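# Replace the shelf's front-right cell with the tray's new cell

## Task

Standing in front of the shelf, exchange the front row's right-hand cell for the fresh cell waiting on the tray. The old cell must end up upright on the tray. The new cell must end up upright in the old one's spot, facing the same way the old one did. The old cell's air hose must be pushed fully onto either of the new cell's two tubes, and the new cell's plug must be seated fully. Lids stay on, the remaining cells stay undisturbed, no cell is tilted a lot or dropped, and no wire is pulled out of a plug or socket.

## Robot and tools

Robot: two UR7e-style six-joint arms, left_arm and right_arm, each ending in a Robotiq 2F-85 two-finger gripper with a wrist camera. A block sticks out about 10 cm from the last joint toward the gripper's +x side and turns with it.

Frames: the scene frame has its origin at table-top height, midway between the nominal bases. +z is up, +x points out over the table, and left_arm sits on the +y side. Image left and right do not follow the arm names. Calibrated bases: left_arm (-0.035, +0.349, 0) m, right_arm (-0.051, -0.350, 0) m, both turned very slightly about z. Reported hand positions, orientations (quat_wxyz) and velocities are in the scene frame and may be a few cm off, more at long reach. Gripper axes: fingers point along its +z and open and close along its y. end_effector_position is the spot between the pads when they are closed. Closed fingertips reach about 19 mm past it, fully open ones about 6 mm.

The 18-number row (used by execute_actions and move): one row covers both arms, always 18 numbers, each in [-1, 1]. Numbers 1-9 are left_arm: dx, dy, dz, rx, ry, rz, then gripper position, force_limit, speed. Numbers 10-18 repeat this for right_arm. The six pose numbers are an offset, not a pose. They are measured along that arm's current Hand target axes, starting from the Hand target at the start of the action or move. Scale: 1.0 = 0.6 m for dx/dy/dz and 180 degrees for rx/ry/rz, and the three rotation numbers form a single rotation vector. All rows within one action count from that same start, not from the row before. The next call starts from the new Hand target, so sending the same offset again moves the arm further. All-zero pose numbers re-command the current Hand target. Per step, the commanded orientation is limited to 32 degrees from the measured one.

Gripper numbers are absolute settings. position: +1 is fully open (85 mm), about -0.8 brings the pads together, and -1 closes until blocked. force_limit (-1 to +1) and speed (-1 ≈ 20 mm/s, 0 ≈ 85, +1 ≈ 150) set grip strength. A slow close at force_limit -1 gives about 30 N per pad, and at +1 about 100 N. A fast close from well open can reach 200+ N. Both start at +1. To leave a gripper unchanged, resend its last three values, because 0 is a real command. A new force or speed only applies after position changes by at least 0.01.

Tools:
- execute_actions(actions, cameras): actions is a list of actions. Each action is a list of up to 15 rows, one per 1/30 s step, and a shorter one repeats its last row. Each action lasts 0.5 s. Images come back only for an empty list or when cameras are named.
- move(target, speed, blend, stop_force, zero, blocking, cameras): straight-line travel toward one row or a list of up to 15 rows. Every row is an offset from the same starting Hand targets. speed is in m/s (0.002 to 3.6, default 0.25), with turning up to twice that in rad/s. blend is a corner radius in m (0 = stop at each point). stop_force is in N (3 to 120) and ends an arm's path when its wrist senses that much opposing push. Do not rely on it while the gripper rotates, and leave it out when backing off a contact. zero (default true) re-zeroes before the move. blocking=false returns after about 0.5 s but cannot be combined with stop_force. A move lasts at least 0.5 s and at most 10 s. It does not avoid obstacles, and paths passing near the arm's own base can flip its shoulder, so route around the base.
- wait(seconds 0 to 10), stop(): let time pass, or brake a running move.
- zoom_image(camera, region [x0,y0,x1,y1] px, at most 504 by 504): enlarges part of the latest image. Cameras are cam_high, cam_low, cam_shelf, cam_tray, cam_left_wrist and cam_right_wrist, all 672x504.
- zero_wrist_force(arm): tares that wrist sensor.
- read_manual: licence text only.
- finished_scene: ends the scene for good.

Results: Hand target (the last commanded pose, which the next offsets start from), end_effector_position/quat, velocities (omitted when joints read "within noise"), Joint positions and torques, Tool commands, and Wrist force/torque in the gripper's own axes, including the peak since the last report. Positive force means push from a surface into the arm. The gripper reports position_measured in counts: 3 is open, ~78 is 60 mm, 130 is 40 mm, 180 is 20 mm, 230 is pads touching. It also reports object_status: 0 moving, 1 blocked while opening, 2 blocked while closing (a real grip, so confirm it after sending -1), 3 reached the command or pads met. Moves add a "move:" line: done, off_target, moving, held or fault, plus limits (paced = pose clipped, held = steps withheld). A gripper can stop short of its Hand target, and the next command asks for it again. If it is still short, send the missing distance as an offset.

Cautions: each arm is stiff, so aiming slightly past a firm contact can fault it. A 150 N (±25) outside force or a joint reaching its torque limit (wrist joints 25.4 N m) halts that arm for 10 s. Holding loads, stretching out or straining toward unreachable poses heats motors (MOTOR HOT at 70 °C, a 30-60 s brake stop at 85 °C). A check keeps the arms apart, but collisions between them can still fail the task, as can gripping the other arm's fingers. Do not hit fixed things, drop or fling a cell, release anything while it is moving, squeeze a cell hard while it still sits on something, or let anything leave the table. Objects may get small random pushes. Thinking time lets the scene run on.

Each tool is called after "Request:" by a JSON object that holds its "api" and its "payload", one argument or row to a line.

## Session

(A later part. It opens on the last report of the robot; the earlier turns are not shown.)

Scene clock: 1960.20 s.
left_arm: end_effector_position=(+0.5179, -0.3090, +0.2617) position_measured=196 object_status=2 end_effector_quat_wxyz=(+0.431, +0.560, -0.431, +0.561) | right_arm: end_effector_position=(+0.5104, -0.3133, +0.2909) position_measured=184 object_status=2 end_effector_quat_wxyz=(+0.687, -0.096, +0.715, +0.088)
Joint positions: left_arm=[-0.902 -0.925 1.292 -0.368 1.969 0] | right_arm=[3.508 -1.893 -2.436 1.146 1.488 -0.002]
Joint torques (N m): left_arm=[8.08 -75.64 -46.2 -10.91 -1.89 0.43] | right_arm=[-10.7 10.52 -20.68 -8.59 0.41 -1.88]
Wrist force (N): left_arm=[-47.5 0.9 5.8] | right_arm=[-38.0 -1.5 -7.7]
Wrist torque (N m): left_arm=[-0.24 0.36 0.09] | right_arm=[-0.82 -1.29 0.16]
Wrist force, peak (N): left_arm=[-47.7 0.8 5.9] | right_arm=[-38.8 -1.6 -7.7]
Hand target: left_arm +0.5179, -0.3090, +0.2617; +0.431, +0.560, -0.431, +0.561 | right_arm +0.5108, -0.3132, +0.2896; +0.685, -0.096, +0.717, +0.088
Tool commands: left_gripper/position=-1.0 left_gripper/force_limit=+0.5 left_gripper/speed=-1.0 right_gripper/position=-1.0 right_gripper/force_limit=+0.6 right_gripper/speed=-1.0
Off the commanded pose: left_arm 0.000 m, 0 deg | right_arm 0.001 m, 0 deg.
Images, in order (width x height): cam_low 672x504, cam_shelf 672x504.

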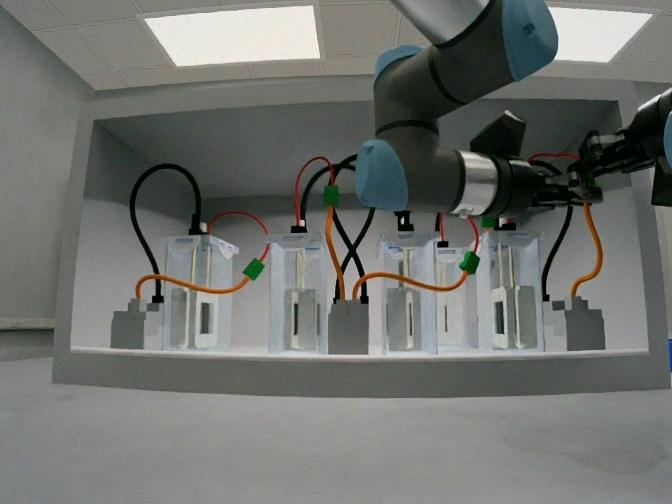

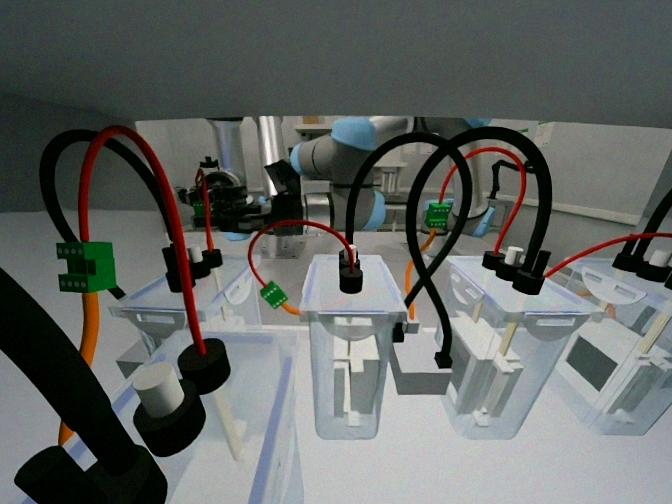

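Request:
{"api": "move", "payload": {
  "target": [0,0,0,0,0,0,-1,0.5,-1,0.0035,0,0.0002,0,0.004,0,-1,0.6,-1],
  "speed": 0.004,
  "stop_force": 30,
  "cameras": ["cam_left_wrist","cam_right_wrist"]
}}

Request:
{"api": "zoom_image", "payload": {
  "camera": "cam_right_wrist",
  "region": [320, 225, 402, 295]
}}

Request:
{"api": "zoom_image", "payload": {
  "camera": "cam_left_wrist",
  "region": [330, 235, 405, 300]
}}

Scene clock: 1970.03 s.
left_arm: end_effector_position=(+0.5179, -0.3090, +0.2617) position_measured=196 object_status=2 end_effector_quat_wxyz=(+0.431, +0.560, -0.431, +0.561) | right_arm: end_effector_position=(+0.5097, -0.3136, +0.2909) position_measured=184 object_status=2 end_effector_quat_wxyz=(+0.685, -0.096, +0.717, +0.088)
Joint positions: left_arm=[-0.902 -0.925 1.292 -0.368 1.969 0] | right_arm=[3.508 -1.888 -2.438 1.139 1.488 -0.001]
Joint torques (N m): left_arm=[10.46 -77.72 -42.07 -11.82 -1.98 0.24] | right_arm=[-11.05 9.45 -20.4 -8.66 -0.69 1.69]
Wrist force (N): left_arm=[-46.2 12.2 4.4] | right_arm=[-37.4 -2.9 3.2]
Wrist torque (N m): left_arm=[-0.22 0.39 0.32] | right_arm=[-0.74 -1.46 0.10]
Wrist force, peak (N): left_arm=[-47.7 11.3 4.5] | right_arm=[-38.5 -1.4 -7.8]
Hand target: left_arm +0.5179, -0.3090, +0.2617; +0.431, +0.560, -0.431, +0.561 | right_arm +0.5108, -0.3132, +0.2875; +0.680, -0.097, +0.721, +0.087
Off the commanded pose: left_arm 0.000 m, 0 deg | right_arm 0.004 m, 1 deg.
move: off_target (right_arm)
Images, in order (width x height): cam_left_wrist 672x504, cam_right_wrist 672x504.

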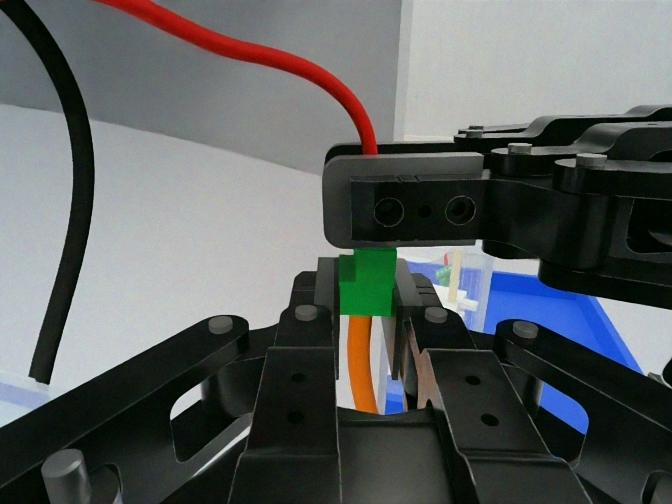

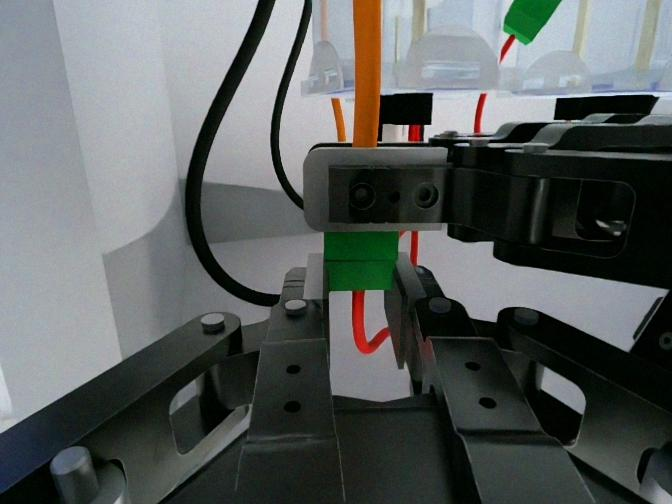

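Scaled by 6.146 from the camera's 672x504 image, which has a finer 960x720 frame.

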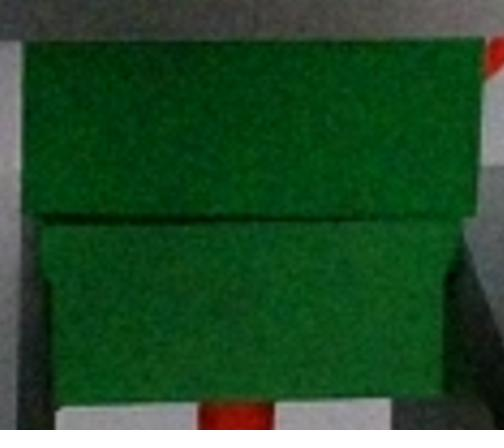

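Scaled by 6.720 from the camera's 672x504 image, which has a finer 960x720 frame.

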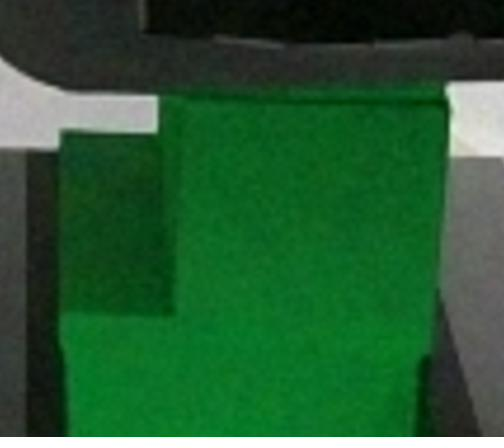

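Request:
{"api": "move", "payload": {
  "target": [0,0,0,0,0,0,-1,0.5,-1,-0.0058,0,-0.0003,0,-0.004,0,-1,0.6,-1],
  "speed": 0.01,
  "cameras": ["cam_left_wrist","cam_right_wrist"]
}}

Request:
{"api": "zoom_image", "payload": {
  "camera": "cam_right_wrist",
  "region": [320, 225, 402, 295]
}}

Request:
{"api": "zoom_image", "payload": {
  "camera": "cam_left_wrist",
  "region": [330, 235, 405, 300]
}}

Scene clock: 1975.50 s.
left_arm: end_effector_position=(+0.5180, -0.3090, +0.2617) position_measured=196 object_status=2 end_effector_quat_wxyz=(+0.431, +0.560, -0.431, +0.561) | right_arm: end_effector_position=(+0.5107, -0.3132, +0.2916) position_measured=184 object_status=2 end_effector_quat_wxyz=(+0.686, -0.096, +0.716, +0.088)
Joint positions: left_arm=[-0.902 -0.925 1.292 -0.368 1.969 0] | right_arm=[3.508 -1.889 -2.435 1.138 1.488 -0.002]
Joint torques (N m): left_arm=[6.38 -80.5 -46.11 -9.69 -1.15 0.16] | right_arm=[-4.17 -1.44 7.86 -8.92 -1.82 -2.07]
Wrist force (N): left_arm=[-37.4 -3.4 5.6] | right_arm=[-28.9 -2.0 -11.4]
Wrist torque (N m): left_arm=[-0.29 0.35 -0.05] | right_arm=[-0.89 -1.10 0.19]
Wrist force, peak (N): left_arm=[-46.4 12.2 4.5] | right_arm=[-37.9 -3.2 3.0]
Hand target: left_arm +0.5179, -0.3090, +0.2617; +0.431, +0.560, -0.431, +0.561 | right_arm +0.5109, -0.3132, +0.2910; +0.685, -0.096, +0.717, +0.088
Off the commanded pose: left_arm 0.000 m, 0 deg | right_arm 0.001 m, 0 deg.
move: done
Images, in order (width x height): cam_left_wrist 672x504, cam_right_wrist 672x504.

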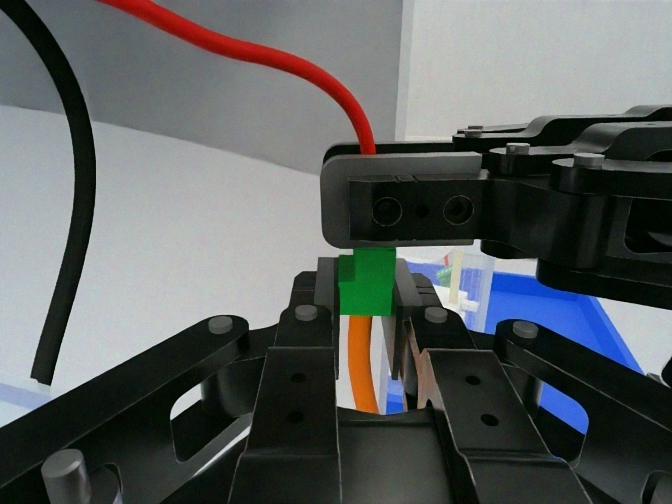

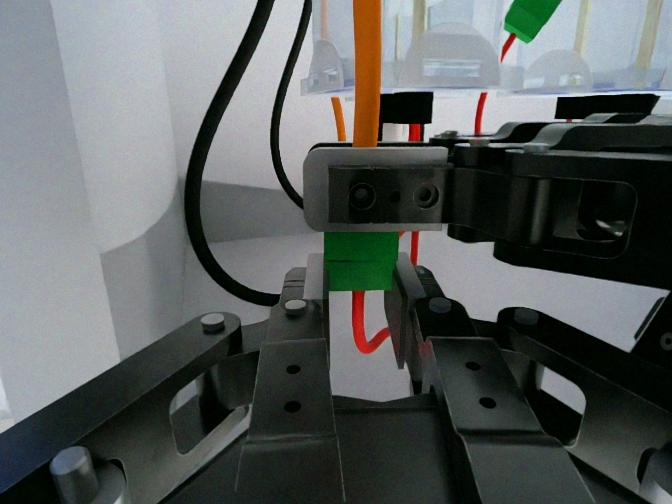

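Scaled by 6.146 from the camera's 672x504 image, which has a finer 960x720 frame.

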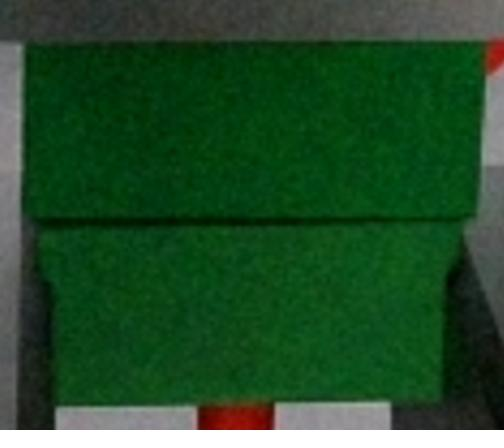

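Scaled by 6.720 from the camera's 672x504 image, which has a finer 960x720 frame.

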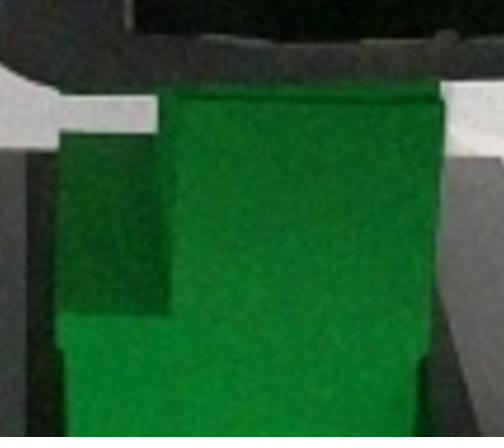

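Request:
{"api": "move", "payload": {
  "target": [0,0,0,0,0,0,-1,0.5,-1,-0.0035,0,-0.0002,0,0,0,-1,0.6,-1],
  "speed": 0.005
}}

Scene clock: 1979.23 s.
left_arm: end_effector_position=(+0.5179, -0.3090, +0.2619) position_measured=196 object_status=2 end_effector_quat_wxyz=(+0.431, +0.560, -0.431, +0.561) | right_arm: end_effector_position=(+0.5108, -0.3132, +0.2930) position_measured=184 object_status=2 end_effector_quat_wxyz=(+0.685, -0.096, +0.717, +0.088)
Joint positions: left_arm=[-0.902 -0.925 1.292 -0.368 1.969 0] | right_arm=[3.508 -1.882 -2.434 1.128 1.488 -0.002]
Joint torques (N m): left_arm=[-10.26 -67.09 -38.75 -6.36 1.95 0.17] | right_arm=[8.6 18.92 16.53 -2.58 -1.74 1.78]
Wrist force (N): left_arm=[-19.2 -4.9 1.8] | right_arm=[-10.6 -5.1 -12.7]
Wrist torque (N m): left_arm=[-0.23 0.26 -0.09] | right_arm=[-0.83 -1.13 0.10]
Wrist force, peak (N): left_arm=[-40.3 -4.8 6.0] | right_arm=[-31.2 -1.5 -13.8]
Hand target: left_arm +0.5179, -0.3090, +0.2617; +0.431, +0.560, -0.431, +0.561 | right_arm +0.5108, -0.3132, +0.2931; +0.685, -0.096, +0.717, +0.088
Off the commanded pose: left_arm 0.000 m, 0 deg | right_arm 0.000 m, 0 deg.
move: done

Request:
{"api": "move", "payload": {
  "target": [0,0,0,0,0,0,-1,0.5,-1,-0.003,0,-0.0002,0,0,0,-1,0.6,-1],
  "speed": 0.005,
  "cameras": ["cam_left_wrist","cam_right_wrist"]
}}

Request:
{"api": "zoom_image", "payload": {
  "camera": "cam_right_wrist",
  "region": [320, 225, 402, 295]
}}

Scene clock: 1981.83 s.
left_arm: end_effector_position=(+0.5179, -0.3090, +0.2618) position_measured=196 object_status=2 end_effector_quat_wxyz=(+0.431, +0.560, -0.431, +0.561) | right_arm: end_effector_position=(+0.5108, -0.3132, +0.2948) position_measured=184 object_status=2 end_effector_quat_wxyz=(+0.685, -0.096, +0.717, +0.088)
Joint positions: left_arm=[-0.902 -0.925 1.292 -0.368 1.969 0] | right_arm=[3.508 -1.876 -2.434 1.121 1.488 -0.002]
Joint torques (N m): left_arm=[-10.76 -50.24 -23.27 -1.1 2.04 -0.01] | right_arm=[9.05 34.49 26.19 3.37 -1.26 1.67]
Wrist force (N): left_arm=[8.1 -2.5 0.1] | right_arm=[14.4 -7.2 -8.5]
Wrist torque (N m): left_arm=[-0.12 -0.33 -0.03] | right_arm=[-0.92 -1.22 0.01]
Wrist force, peak (N): left_arm=[-19.3 -5.5 1.9] | right_arm=[14.4 -7.5 -8.5]
Hand target: left_arm +0.5179, -0.3090, +0.2617; +0.431, +0.560, -0.431, +0.561 | right_arm +0.5108, -0.3132, +0.2949; +0.685, -0.096, +0.717, +0.088
Off the commanded pose: left_arm 0.000 m, 0 deg | right_arm 0.000 m, 0 deg.
move: done
Images, in order (width x height): cam_left_wrist 672x504, cam_right_wrist 672x504.

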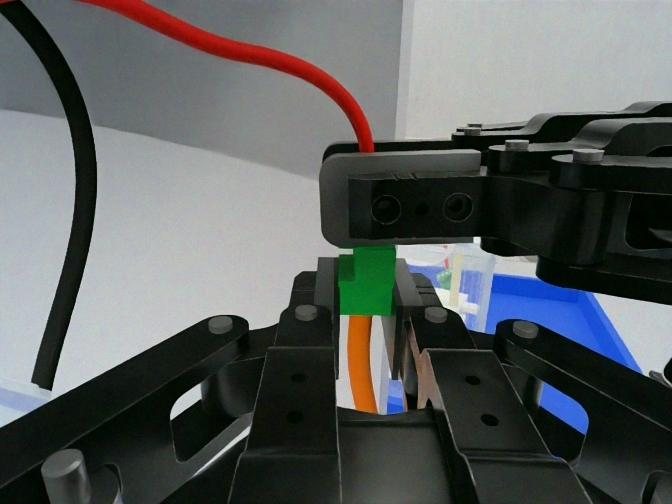

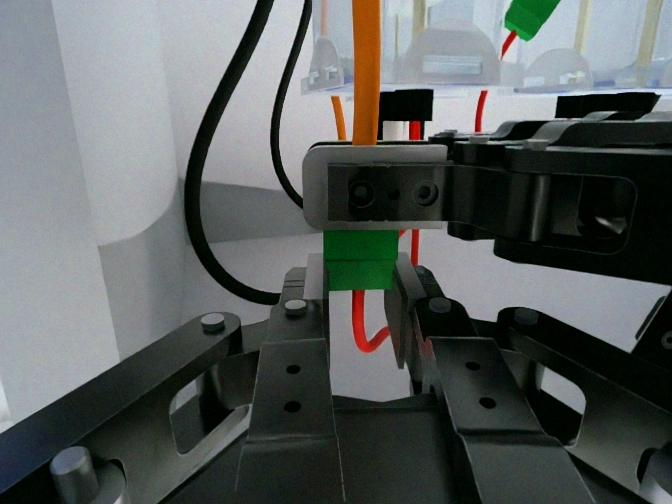

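Scaled by 6.146 from the camera's 672x504 image, which has a finer 960x720 frame.

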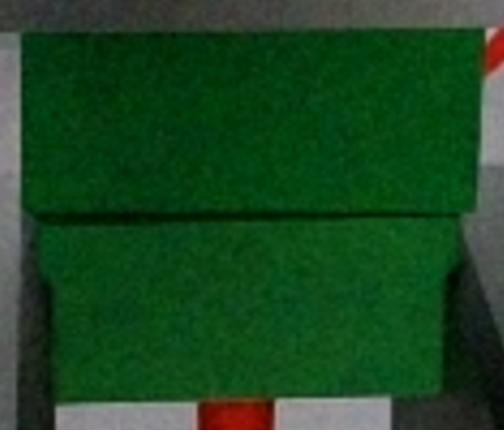

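Request:
{"api": "move", "payload": {
  "target": [0,0,0,0,0,0,-1,0.5,-1,0.0008,0,0,0,0,0,-1,0.6,-1],
  "speed": 0.005
}}

Request:
{"api": "move", "payload": {
  "target": [0,0,0,0,0,0,-1,0.5,-1,0,0,0,0,0,0,-0.3,-0.8,-1],
  "cameras": ["cam_left_wrist","cam_right_wrist"]
}}

Request:
{"api": "zoom_image", "payload": {
  "camera": "cam_right_wrist",
  "region": [320, 225, 402, 295]
}}

Scene clock: 1986.23 s.
left_arm: end_effector_position=(+0.5179, -0.3090, +0.2617) position_measured=196 object_status=2 end_effector_quat_wxyz=(+0.431, +0.560, -0.431, +0.561) | right_arm: end_effector_position=(+0.5108, -0.3132, +0.2944) position_measured=184 object_status=2 end_effector_quat_wxyz=(+0.685, -0.096, +0.717, +0.088)
Joint positions: left_arm=[-0.902 -0.925 1.292 -0.368 1.969 0] | right_arm=[3.508 -1.877 -2.434 1.123 1.488 -0.002]
Joint torques (N m): left_arm=[-10.96 -40.73 -24.05 -1.13 2.17 -0.08] | right_arm=[8.4 15.18 0.56 3.1 0.96 1.8]
Wrist force (N): left_arm=[1.8 -4.2 1.6] | right_arm=[9.0 -6.2 -10.5]
Wrist torque (N m): left_arm=[-0.10 -0.21 -0.08] | right_arm=[-1.01 -1.22 0.06]
Wrist force, peak (N): left_arm=[8.7 -2.9 0.3] | right_arm=[15.0 -7.7 -8.8]
Hand target: left_arm +0.5179, -0.3090, +0.2617; +0.431, +0.560, -0.431, +0.561 | right_arm +0.5108, -0.3132, +0.2944; +0.685, -0.096, +0.717, +0.088
Off the commanded pose: left_arm 0.000 m, 0 deg | right_arm 0.000 m, 0 deg.
move: done

Scene clock: 1986.83 s.
left_arm: end_effector_position=(+0.5179, -0.3090, +0.2617) position_measured=196 object_status=2 end_effector_quat_wxyz=(+0.431, +0.560, -0.431, +0.561) | right_arm: end_effector_position=(+0.5108, -0.3132, +0.2944) position_measured=167 object_status=0 end_effector_quat_wxyz=(+0.685, -0.096, +0.717, +0.088)
Joint positions: left_arm=[-0.902 -0.925 1.292 -0.368 1.969 0] | right_arm=[3.508 -1.877 -2.434 1.123 1.488 -0.002]
Joint torques (N m): left_arm=[-7.4 -43.72 -22.88 -2.65 1.52 -0.03] | right_arm=[7.56 17.68 -0.04 1.01 1.06 1.64]
Wrist force (N): left_arm=[2.3 0.3 1.3] | right_arm=[9.4 -6.3 -5.9]
Wrist torque (N m): left_arm=[-0.09 -0.38 0.11] | right_arm=[-0.92 -1.22 -0.11]
Wrist force, peak (N): left_arm=[1.7 -4.1 1.8] | right_arm=[8.7 -6.0 -10.3]
Hand target: left_arm +0.5179, -0.3090, +0.2617; +0.431, +0.560, -0.431, +0.561 | right_arm +0.5108, -0.3132, +0.2944; +0.685, -0.096, +0.717, +0.088
Off the commanded pose: left_arm 0.000 m, 0 deg | right_arm 0.000 m, 0 deg.
move: done
Images, in order (width x height): cam_left_wrist 672x504, cam_right_wrist 672x504.

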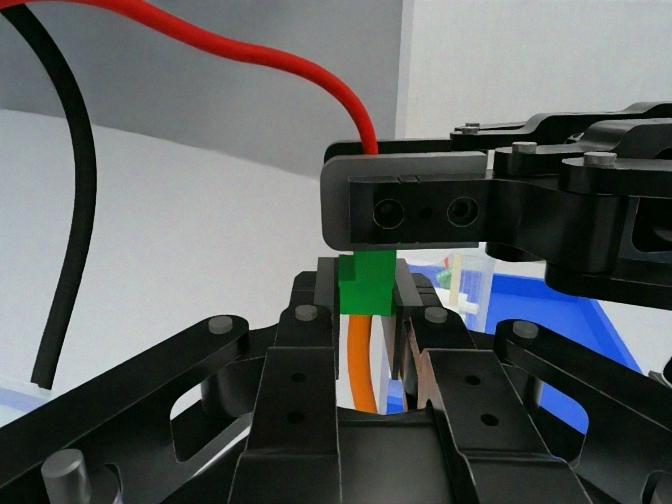

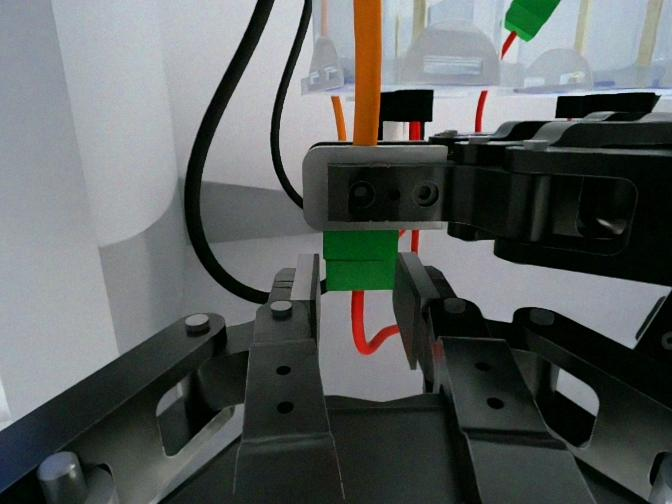

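Scaled by 6.146 from the camera's 672x504 image, which has a finer 960x720 frame.

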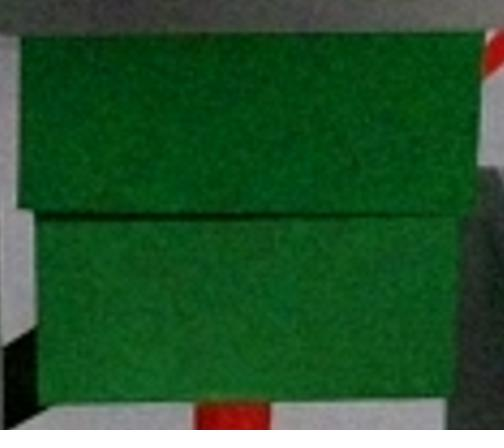

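Request:
{"api": "move", "payload": {
  "target": [0,0,0,0,0,0,-1,0.5,-1,0.005,0,-0.06,0,0,0,-0.3,-0.8,-1],
  "speed": 0.06,
  "cameras": ["cam_left_wrist","cam_right_wrist","cam_low","cam_shelf"]
}}

Request:
{"api": "zoom_image", "payload": {
  "camera": "cam_right_wrist",
  "region": [310, 150, 410, 250]
}}

Request:
{"api": "zoom_image", "payload": {
  "camera": "cam_left_wrist",
  "region": [320, 200, 420, 330]
}}

Request:
{"api": "zoom_image", "payload": {
  "camera": "cam_low",
  "region": [550, 120, 630, 210]
}}

Request:
{"api": "zoom_image", "payload": {
  "camera": "cam_shelf",
  "region": [170, 150, 250, 240]
}}

Scene clock: 1993.07 s.
left_arm: end_effector_position=(+0.5179, -0.3090, +0.2617) position_measured=196 object_status=2 end_effector_quat_wxyz=(+0.431, +0.560, -0.431, +0.561) | right_arm: end_effector_position=(+0.4759, -0.3224, +0.2931) position_measured=167 object_status=3 end_effector_quat_wxyz=(+0.685, -0.096, +0.717, +0.088)
Joint positions: left_arm=[-0.902 -0.925 1.292 -0.368 1.969 0] | right_arm=[3.52 -1.829 -2.531 1.172 1.476 -0.001]
Joint torques (N m): left_arm=[8.11 -52.82 -24.17 -3.34 -1.19 -0.23] | right_arm=[-7.44 11.48 22.2 0.29 0.82 2.18]
Wrist force (N): left_arm=[2.3 0.2 1.5] | right_arm=[9.3 -6.0 -5.3]
Wrist torque (N m): left_arm=[-0.11 -0.38 0.11] | right_arm=[-0.89 -1.21 -0.15]
Wrist force, peak (N): left_arm=[2.6 0.1 1.5] | right_arm=[9.2 -6.7 -6.3]
Hand target: left_arm +0.5179, -0.3090, +0.2617; +0.431, +0.560, -0.431, +0.561 | right_arm +0.4759, -0.3225, +0.2930; +0.685, -0.096, +0.717, +0.088
Off the commanded pose: left_arm 0.000 m, 0 deg | right_arm 0.000 m, 0 deg.
move: done
Images, in order (width x height): cam_low 672x504, cam_shelf 672x504, cam_left_wrist 672x504, cam_right_wrist 672x504.

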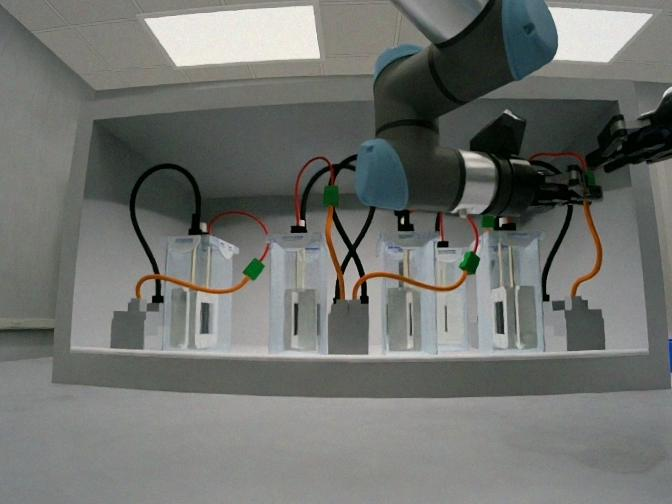

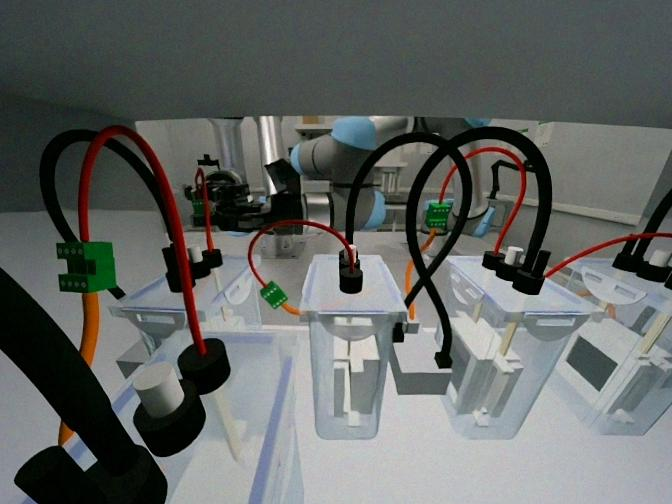

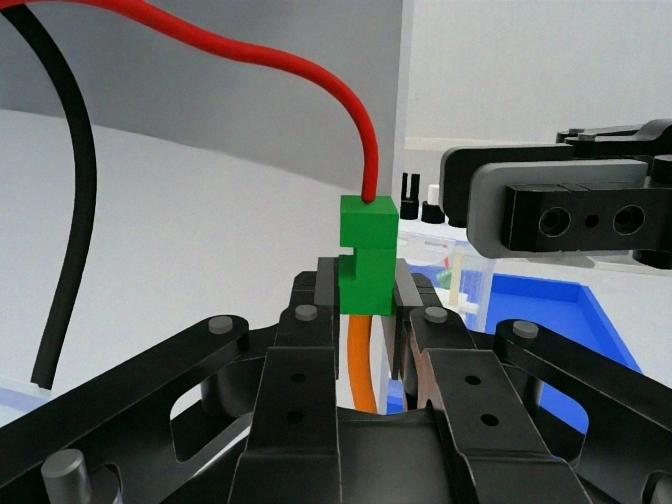

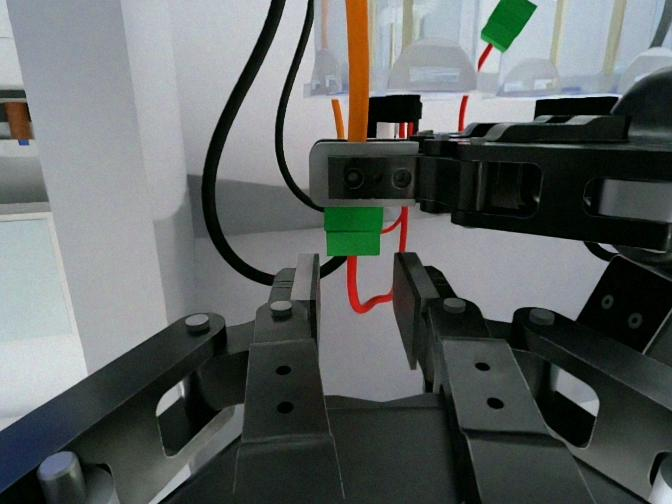

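Scaled by 5.040 from the camera's 672x504 image, which has a finer 960x720 frame.

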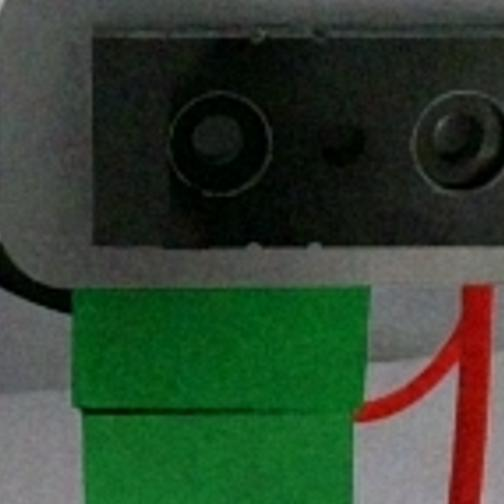

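Scaled by 3.877 from the camera's 672x504 image, which has a finer 960x720 frame.

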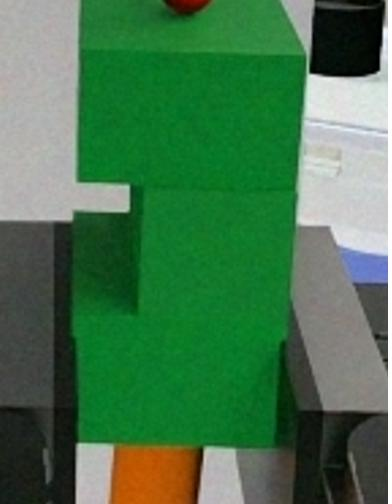

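Scaled by 5.600 from the camera's 672x504 image, which has a finer 960x720 frame.

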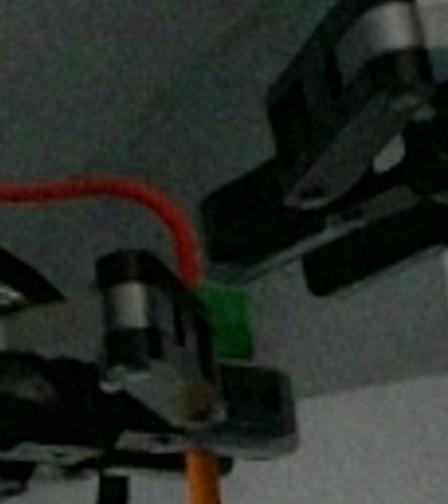

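Scaled by 5.600 from the camera's 672x504 image, which has a finer 960x720 frame.

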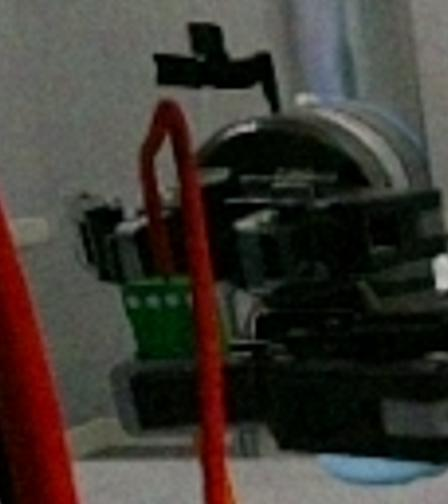

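Request:
{"api": "zoom_image", "payload": {
  "camera": "cam_right_wrist",
  "region": [470, 0, 550, 60]
}}

Request:
{"api": "zoom_image", "payload": {
  "camera": "cam_right_wrist",
  "region": [315, 200, 395, 260]
}}

Request:
{"api": "zoom_image", "payload": {
  "camera": "cam_left_wrist",
  "region": [330, 190, 410, 260]
}}

Scaled by 6.300 from the camera's 672x504 image, which has a finer 960x720 frame.

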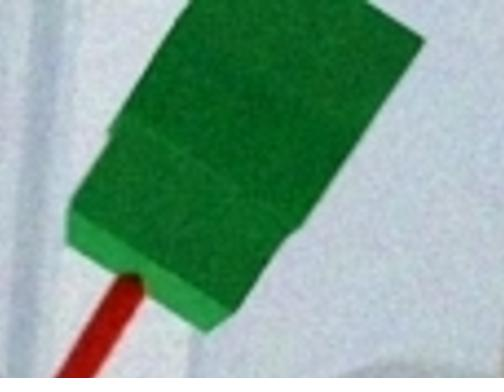

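Scaled by 6.300 from the camera's 672x504 image, which has a finer 960x720 frame.

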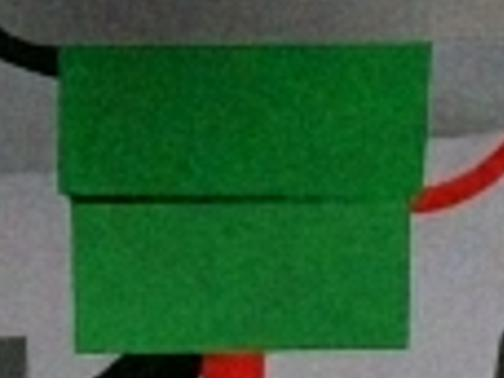

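Scaled by 6.300 from the camera's 672x504 image, which has a finer 960x720 frame.

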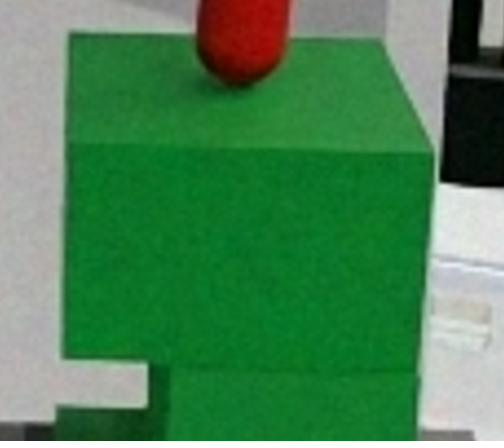

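Request:
{"api": "move", "payload": {
  "target": [0,0,0,0,0,0,-1,0.5,-1,0.008,0,-0.18,0,0,0,-0.3,-0.8,-1],
  "speed": 0.1
}}

Request:
{"api": "move", "payload": {
  "target": [0,0,0,0,0,0,-0.1,-0.6,-1,0,0,0,0,0,0,-0.3,-0.8,-1],
  "cameras": ["all"]
}}

Scene clock: 2025.70 s.
left_arm: end_effector_position=(+0.5179, -0.3090, +0.2617) position_measured=196 object_status=2 end_effector_quat_wxyz=(+0.431, +0.560, -0.431, +0.561) | right_arm: end_effector_position=(+0.3715, -0.3503, +0.2933) position_measured=167 object_status=3 end_effector_quat_wxyz=(+0.685, -0.096, +0.717, +0.088)
Joint positions: left_arm=[-0.902 -0.925 1.292 -0.368 1.969 0] | right_arm=[3.595 -1.647 -2.823 1.282 1.401 0.002]
Joint torques (N m): left_arm=[8.04 -52.77 -25 -3.38 -1.24 -0.14] | right_arm=[-8.6 6.29 8.74 0.79 1.35 1.5]
Wrist force (N): left_arm=[2.3 0.5 1.3] | right_arm=[9.1 -6.0 -6.2]
Wrist torque (N m): left_arm=[-0.07 -0.40 0.11] | right_arm=[-0.85 -1.16 -0.20]
Wrist force, peak (N): left_arm=[2.5 0.3 1.9] | right_arm=[9.0 -5.9 -7.6]
Hand target: left_arm +0.5179, -0.3090, +0.2617; +0.431, +0.560, -0.431, +0.561 | right_arm +0.3714, -0.3504, +0.2932; +0.685, -0.096, +0.717, +0.088
Off the commanded pose: left_arm 0.000 m, 0 deg | right_arm 0.000 m, 0 deg.
move: done

Scene clock: 2027.00 s.
left_arm: end_effector_position=(+0.5179, -0.3090, +0.2617) position_measured=141 object_status=0 end_effector_quat_wxyz=(+0.431, +0.560, -0.431, +0.561) | right_arm: end_effector_position=(+0.3714, -0.3504, +0.2932) position_measured=167 object_status=3 end_effector_quat_wxyz=(+0.685, -0.096, +0.717, +0.088)
Joint positions: left_arm=[-0.902 -0.925 1.292 -0.368 1.969 0] | right_arm=[3.595 -1.647 -2.823 1.282 1.401 0.002]
Joint torques (N m): left_arm=[7.33 -53.11 -25.66 -3.44 -1.24 -0.27] | right_arm=[-8.18 1.23 -1.52 2.84 1.43 -1.71]
Wrist force (N): left_arm=[2.3 0.2 1.6] | right_arm=[9.1 -5.9 -6.1]
Wrist torque (N m): left_arm=[-0.10 -0.34 0.08] | right_arm=[-0.82 -1.16 -0.21]
Wrist force, peak (N): left_arm=[2.7 0.2 1.7] | right_arm=[9.1 -6.1 -6.3]
Hand target: left_arm +0.5179, -0.3090, +0.2617; +0.431, +0.560, -0.431, +0.561 | right_arm +0.3714, -0.3504, +0.2932; +0.685, -0.096, +0.717, +0.088
Off the commanded pose: left_arm 0.000 m, 0 deg | right_arm 0.000 m, 0 deg.
move: done

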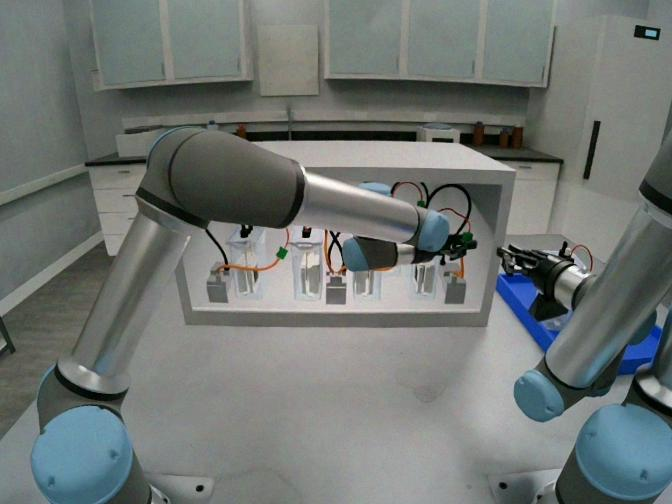

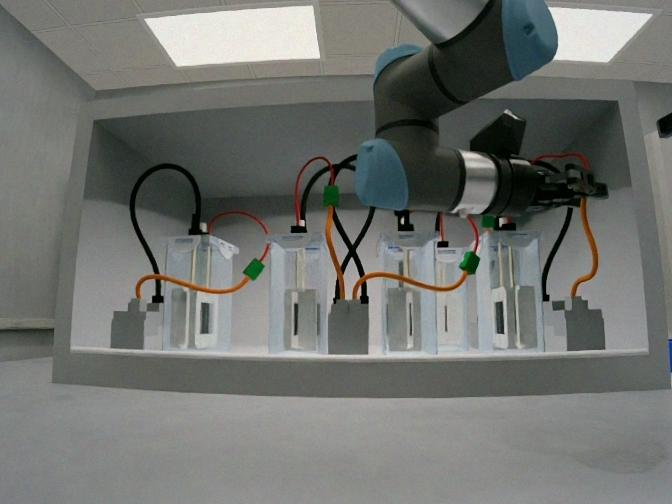

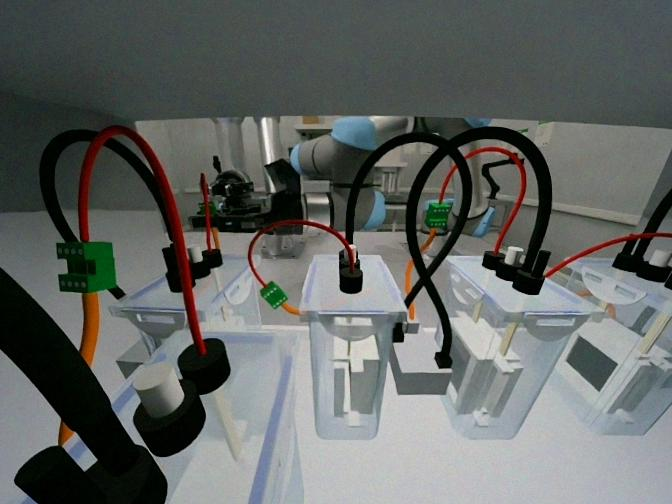

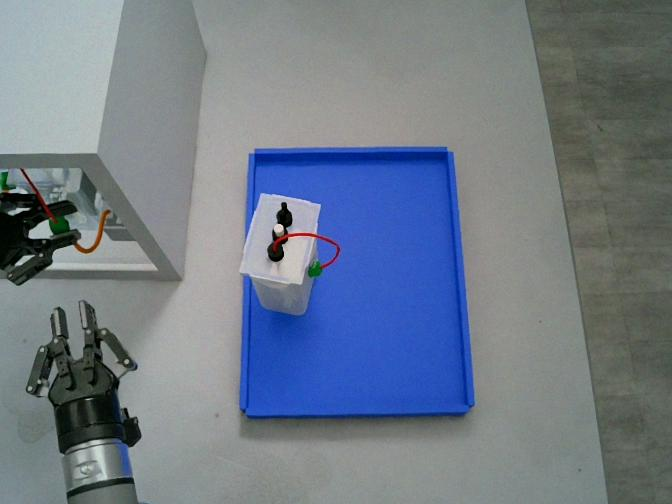

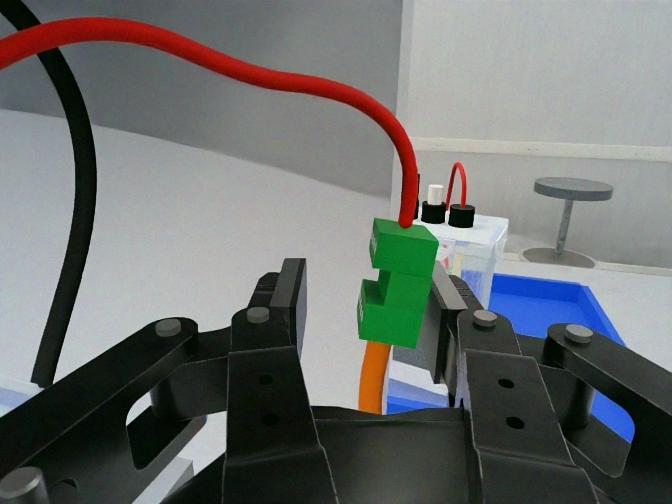

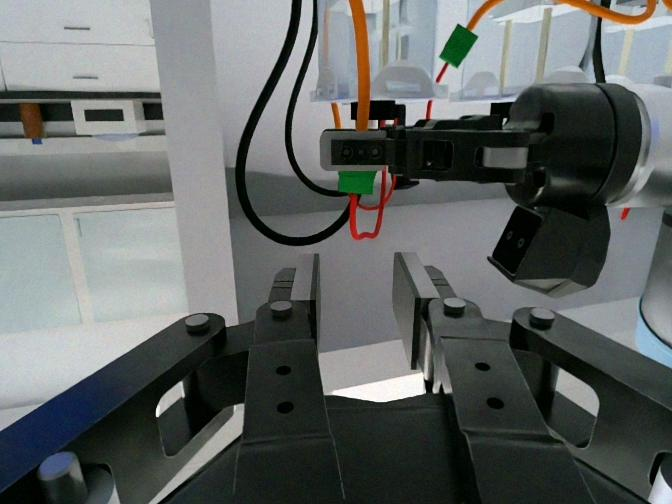

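Request:
{"api": "zoom_image", "payload": {
  "camera": "cam_left_wrist",
  "region": [340, 205, 450, 355]
}}

Scaled by 3.360 from the camera's 672x504 image, which has a finer 960x720 frame.

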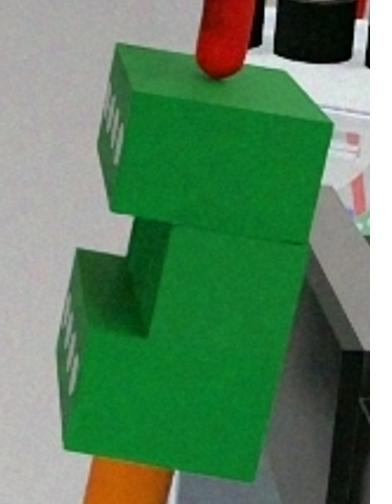

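Request:
{"api": "move", "payload": {
  "target": [0,0,0,0,0,0,0.5,-0.6,-1,0,0,0,0,0,0,-0.3,-0.8,-1],
  "cameras": ["cam_left_wrist","cam_low"]
}}

Request:
{"api": "zoom_image", "payload": {
  "camera": "cam_left_wrist",
  "region": [330, 195, 470, 355]
}}

Scene clock: 2038.97 s.
left_arm: end_effector_position=(+0.5179, -0.3090, +0.2617) position_measured=66 object_status=0 end_effector_quat_wxyz=(+0.431, +0.560, -0.431, +0.561) | right_arm: end_effector_position=(+0.3714, -0.3504, +0.2932) position_measured=167 object_status=3 end_effector_quat_wxyz=(+0.685, -0.096, +0.717, +0.088)
Joint positions: left_arm=[-0.902 -0.925 1.292 -0.368 1.969 0] | right_arm=[3.595 -1.647 -2.823 1.282 1.401 0.002]
Joint torques (N m): left_arm=[7.74 -52.53 -26.01 -3.4 -1.14 -0.38] | right_arm=[-8.61 1.44 -2.02 2.88 1.33 -1.53]
Wrist force (N): left_arm=[2.5 0.1 1.5] | right_arm=[8.8 -6.0 -6.0]
Wrist torque (N m): left_arm=[-0.11 -0.35 0.09] | right_arm=[-0.84 -1.13 -0.21]
Wrist force, peak (N): left_arm=[2.6 0.2 1.9] | right_arm=[9.3 -5.9 -6.3]
Hand target: left_arm +0.5179, -0.3090, +0.2617; +0.431, +0.560, -0.431, +0.561 | right_arm +0.3714, -0.3504, +0.2932; +0.685, -0.096, +0.717, +0.088
Off the commanded pose: left_arm 0.000 m, 0 deg | right_arm 0.000 m, 0 deg.
move: done
Images, in order (width x height): cam_low 672x504, cam_left_wrist 672x504.

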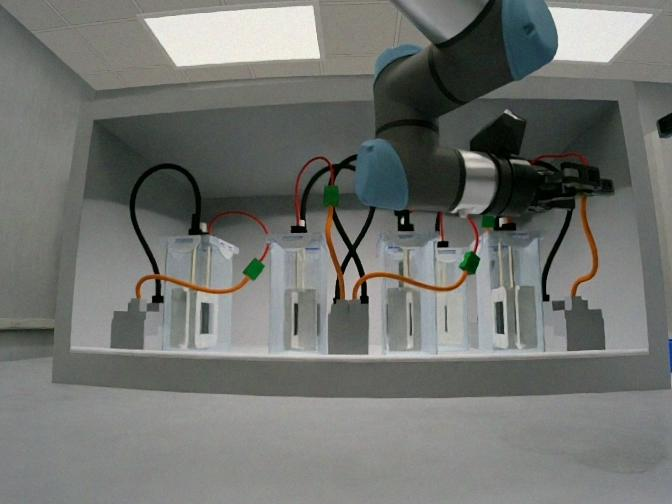

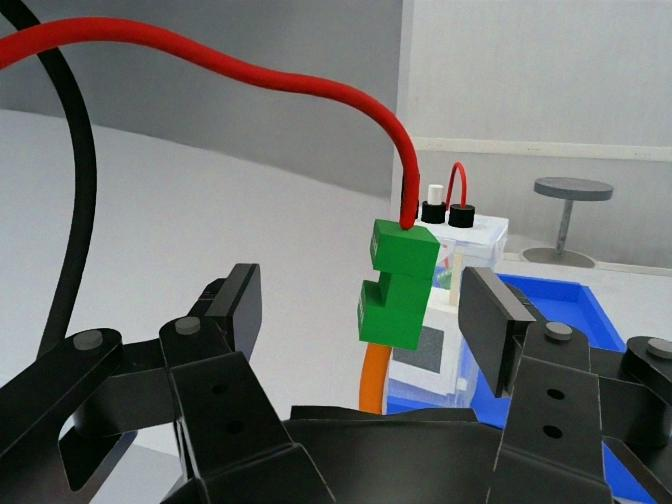

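Scaled by 3.150 from the camera's 672x504 image, which has a finer 960x720 frame.

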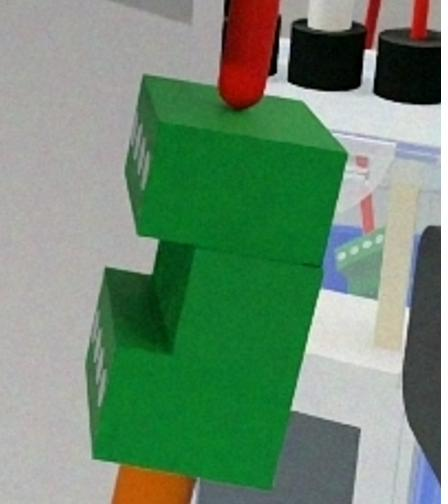

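Request:
{"api": "move", "payload": {
  "target": [0,0,-0.14,0,0,0,0.5,-0.6,-1,0,0,0,0,0,0,-0.3,-0.8,-1],
  "speed": 0.08,
  "cameras": ["cam_left_wrist","cam_low","cam_high","cam_right_wrist"]
}}

Scene clock: 2044.97 s.
left_arm: end_effector_position=(+0.4963, -0.2278, +0.2617) position_measured=66 object_status=3 end_effector_quat_wxyz=(+0.431, +0.560, -0.431, +0.561) | right_arm: end_effector_position=(+0.3714, -0.3504, +0.2932) position_measured=167 object_status=3 end_effector_quat_wxyz=(+0.685, -0.096, +0.717, +0.088)
Joint positions: left_arm=[-0.842 -1.075 1.538 -0.464 2.029 0] | right_arm=[3.595 -1.647 -2.823 1.282 1.401 0.002]
Joint torques (N m): left_arm=[-9.8 -39.51 -20.7 -0.9 -2.08 -1.11] | right_arm=[-8.13 0.63 -1.46 2.73 1.07 -1.61]
Wrist force (N): left_arm=[2.2 0.2 1.5] | right_arm=[9.0 -5.7 -6.2]
Wrist torque (N m): left_arm=[-0.10 -0.31 0.09] | right_arm=[-0.79 -1.15 -0.21]
Wrist force, peak (N): left_arm=[2.6 0.1 3.1] | right_arm=[9.3 -6.0 -6.0]
Hand target: left_arm +0.4963, -0.2278, +0.2616; +0.431, +0.560, -0.431, +0.561 | right_arm +0.3714, -0.3504, +0.2932; +0.685, -0.096, +0.717, +0.088
Off the commanded pose: left_arm 0.000 m, 0 deg | right_arm 0.000 m, 0 deg.
move: done
Images, in order (width x height): cam_high 672x504, cam_low 672x504, cam_left_wrist 672x504, cam_right_wrist 672x504.

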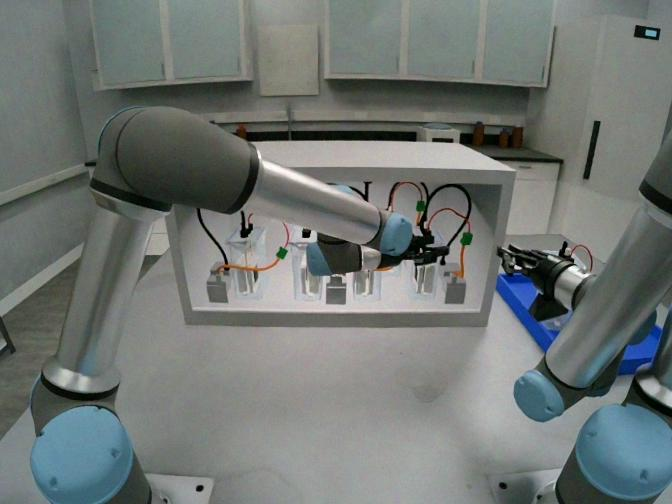

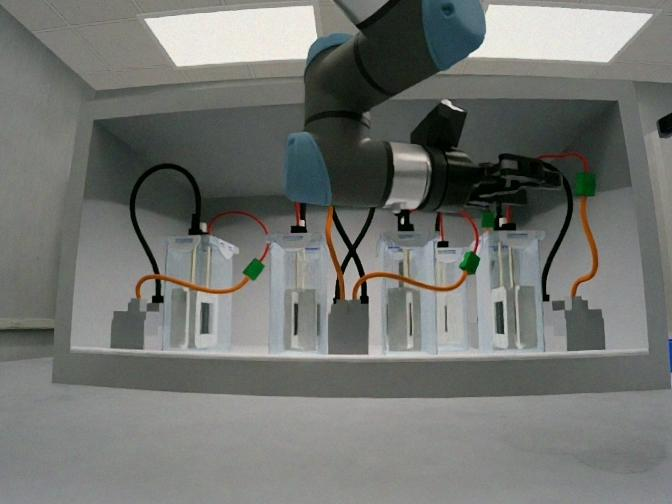

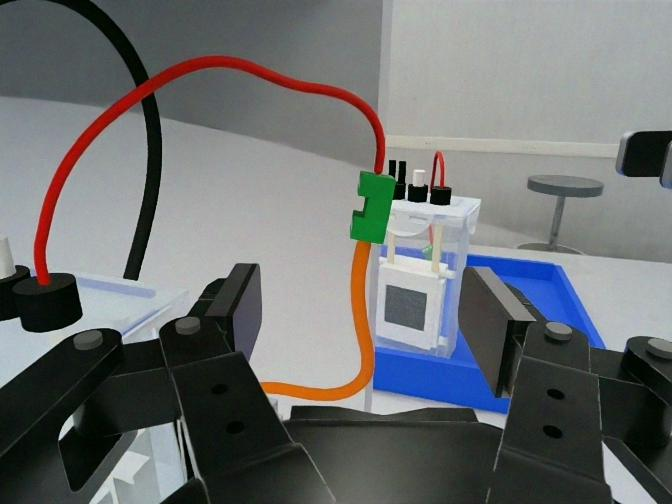

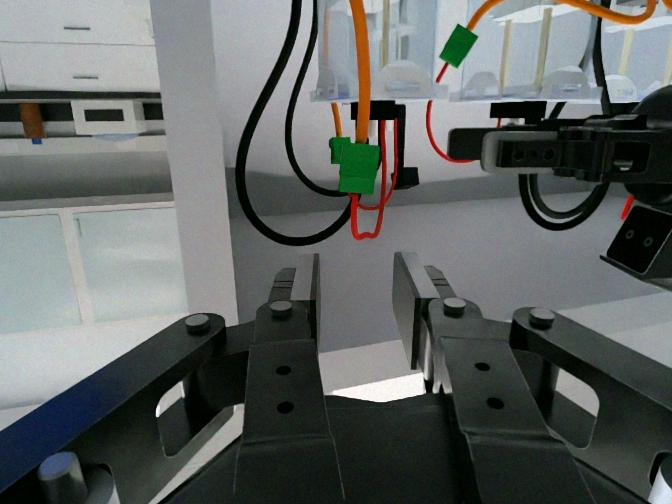

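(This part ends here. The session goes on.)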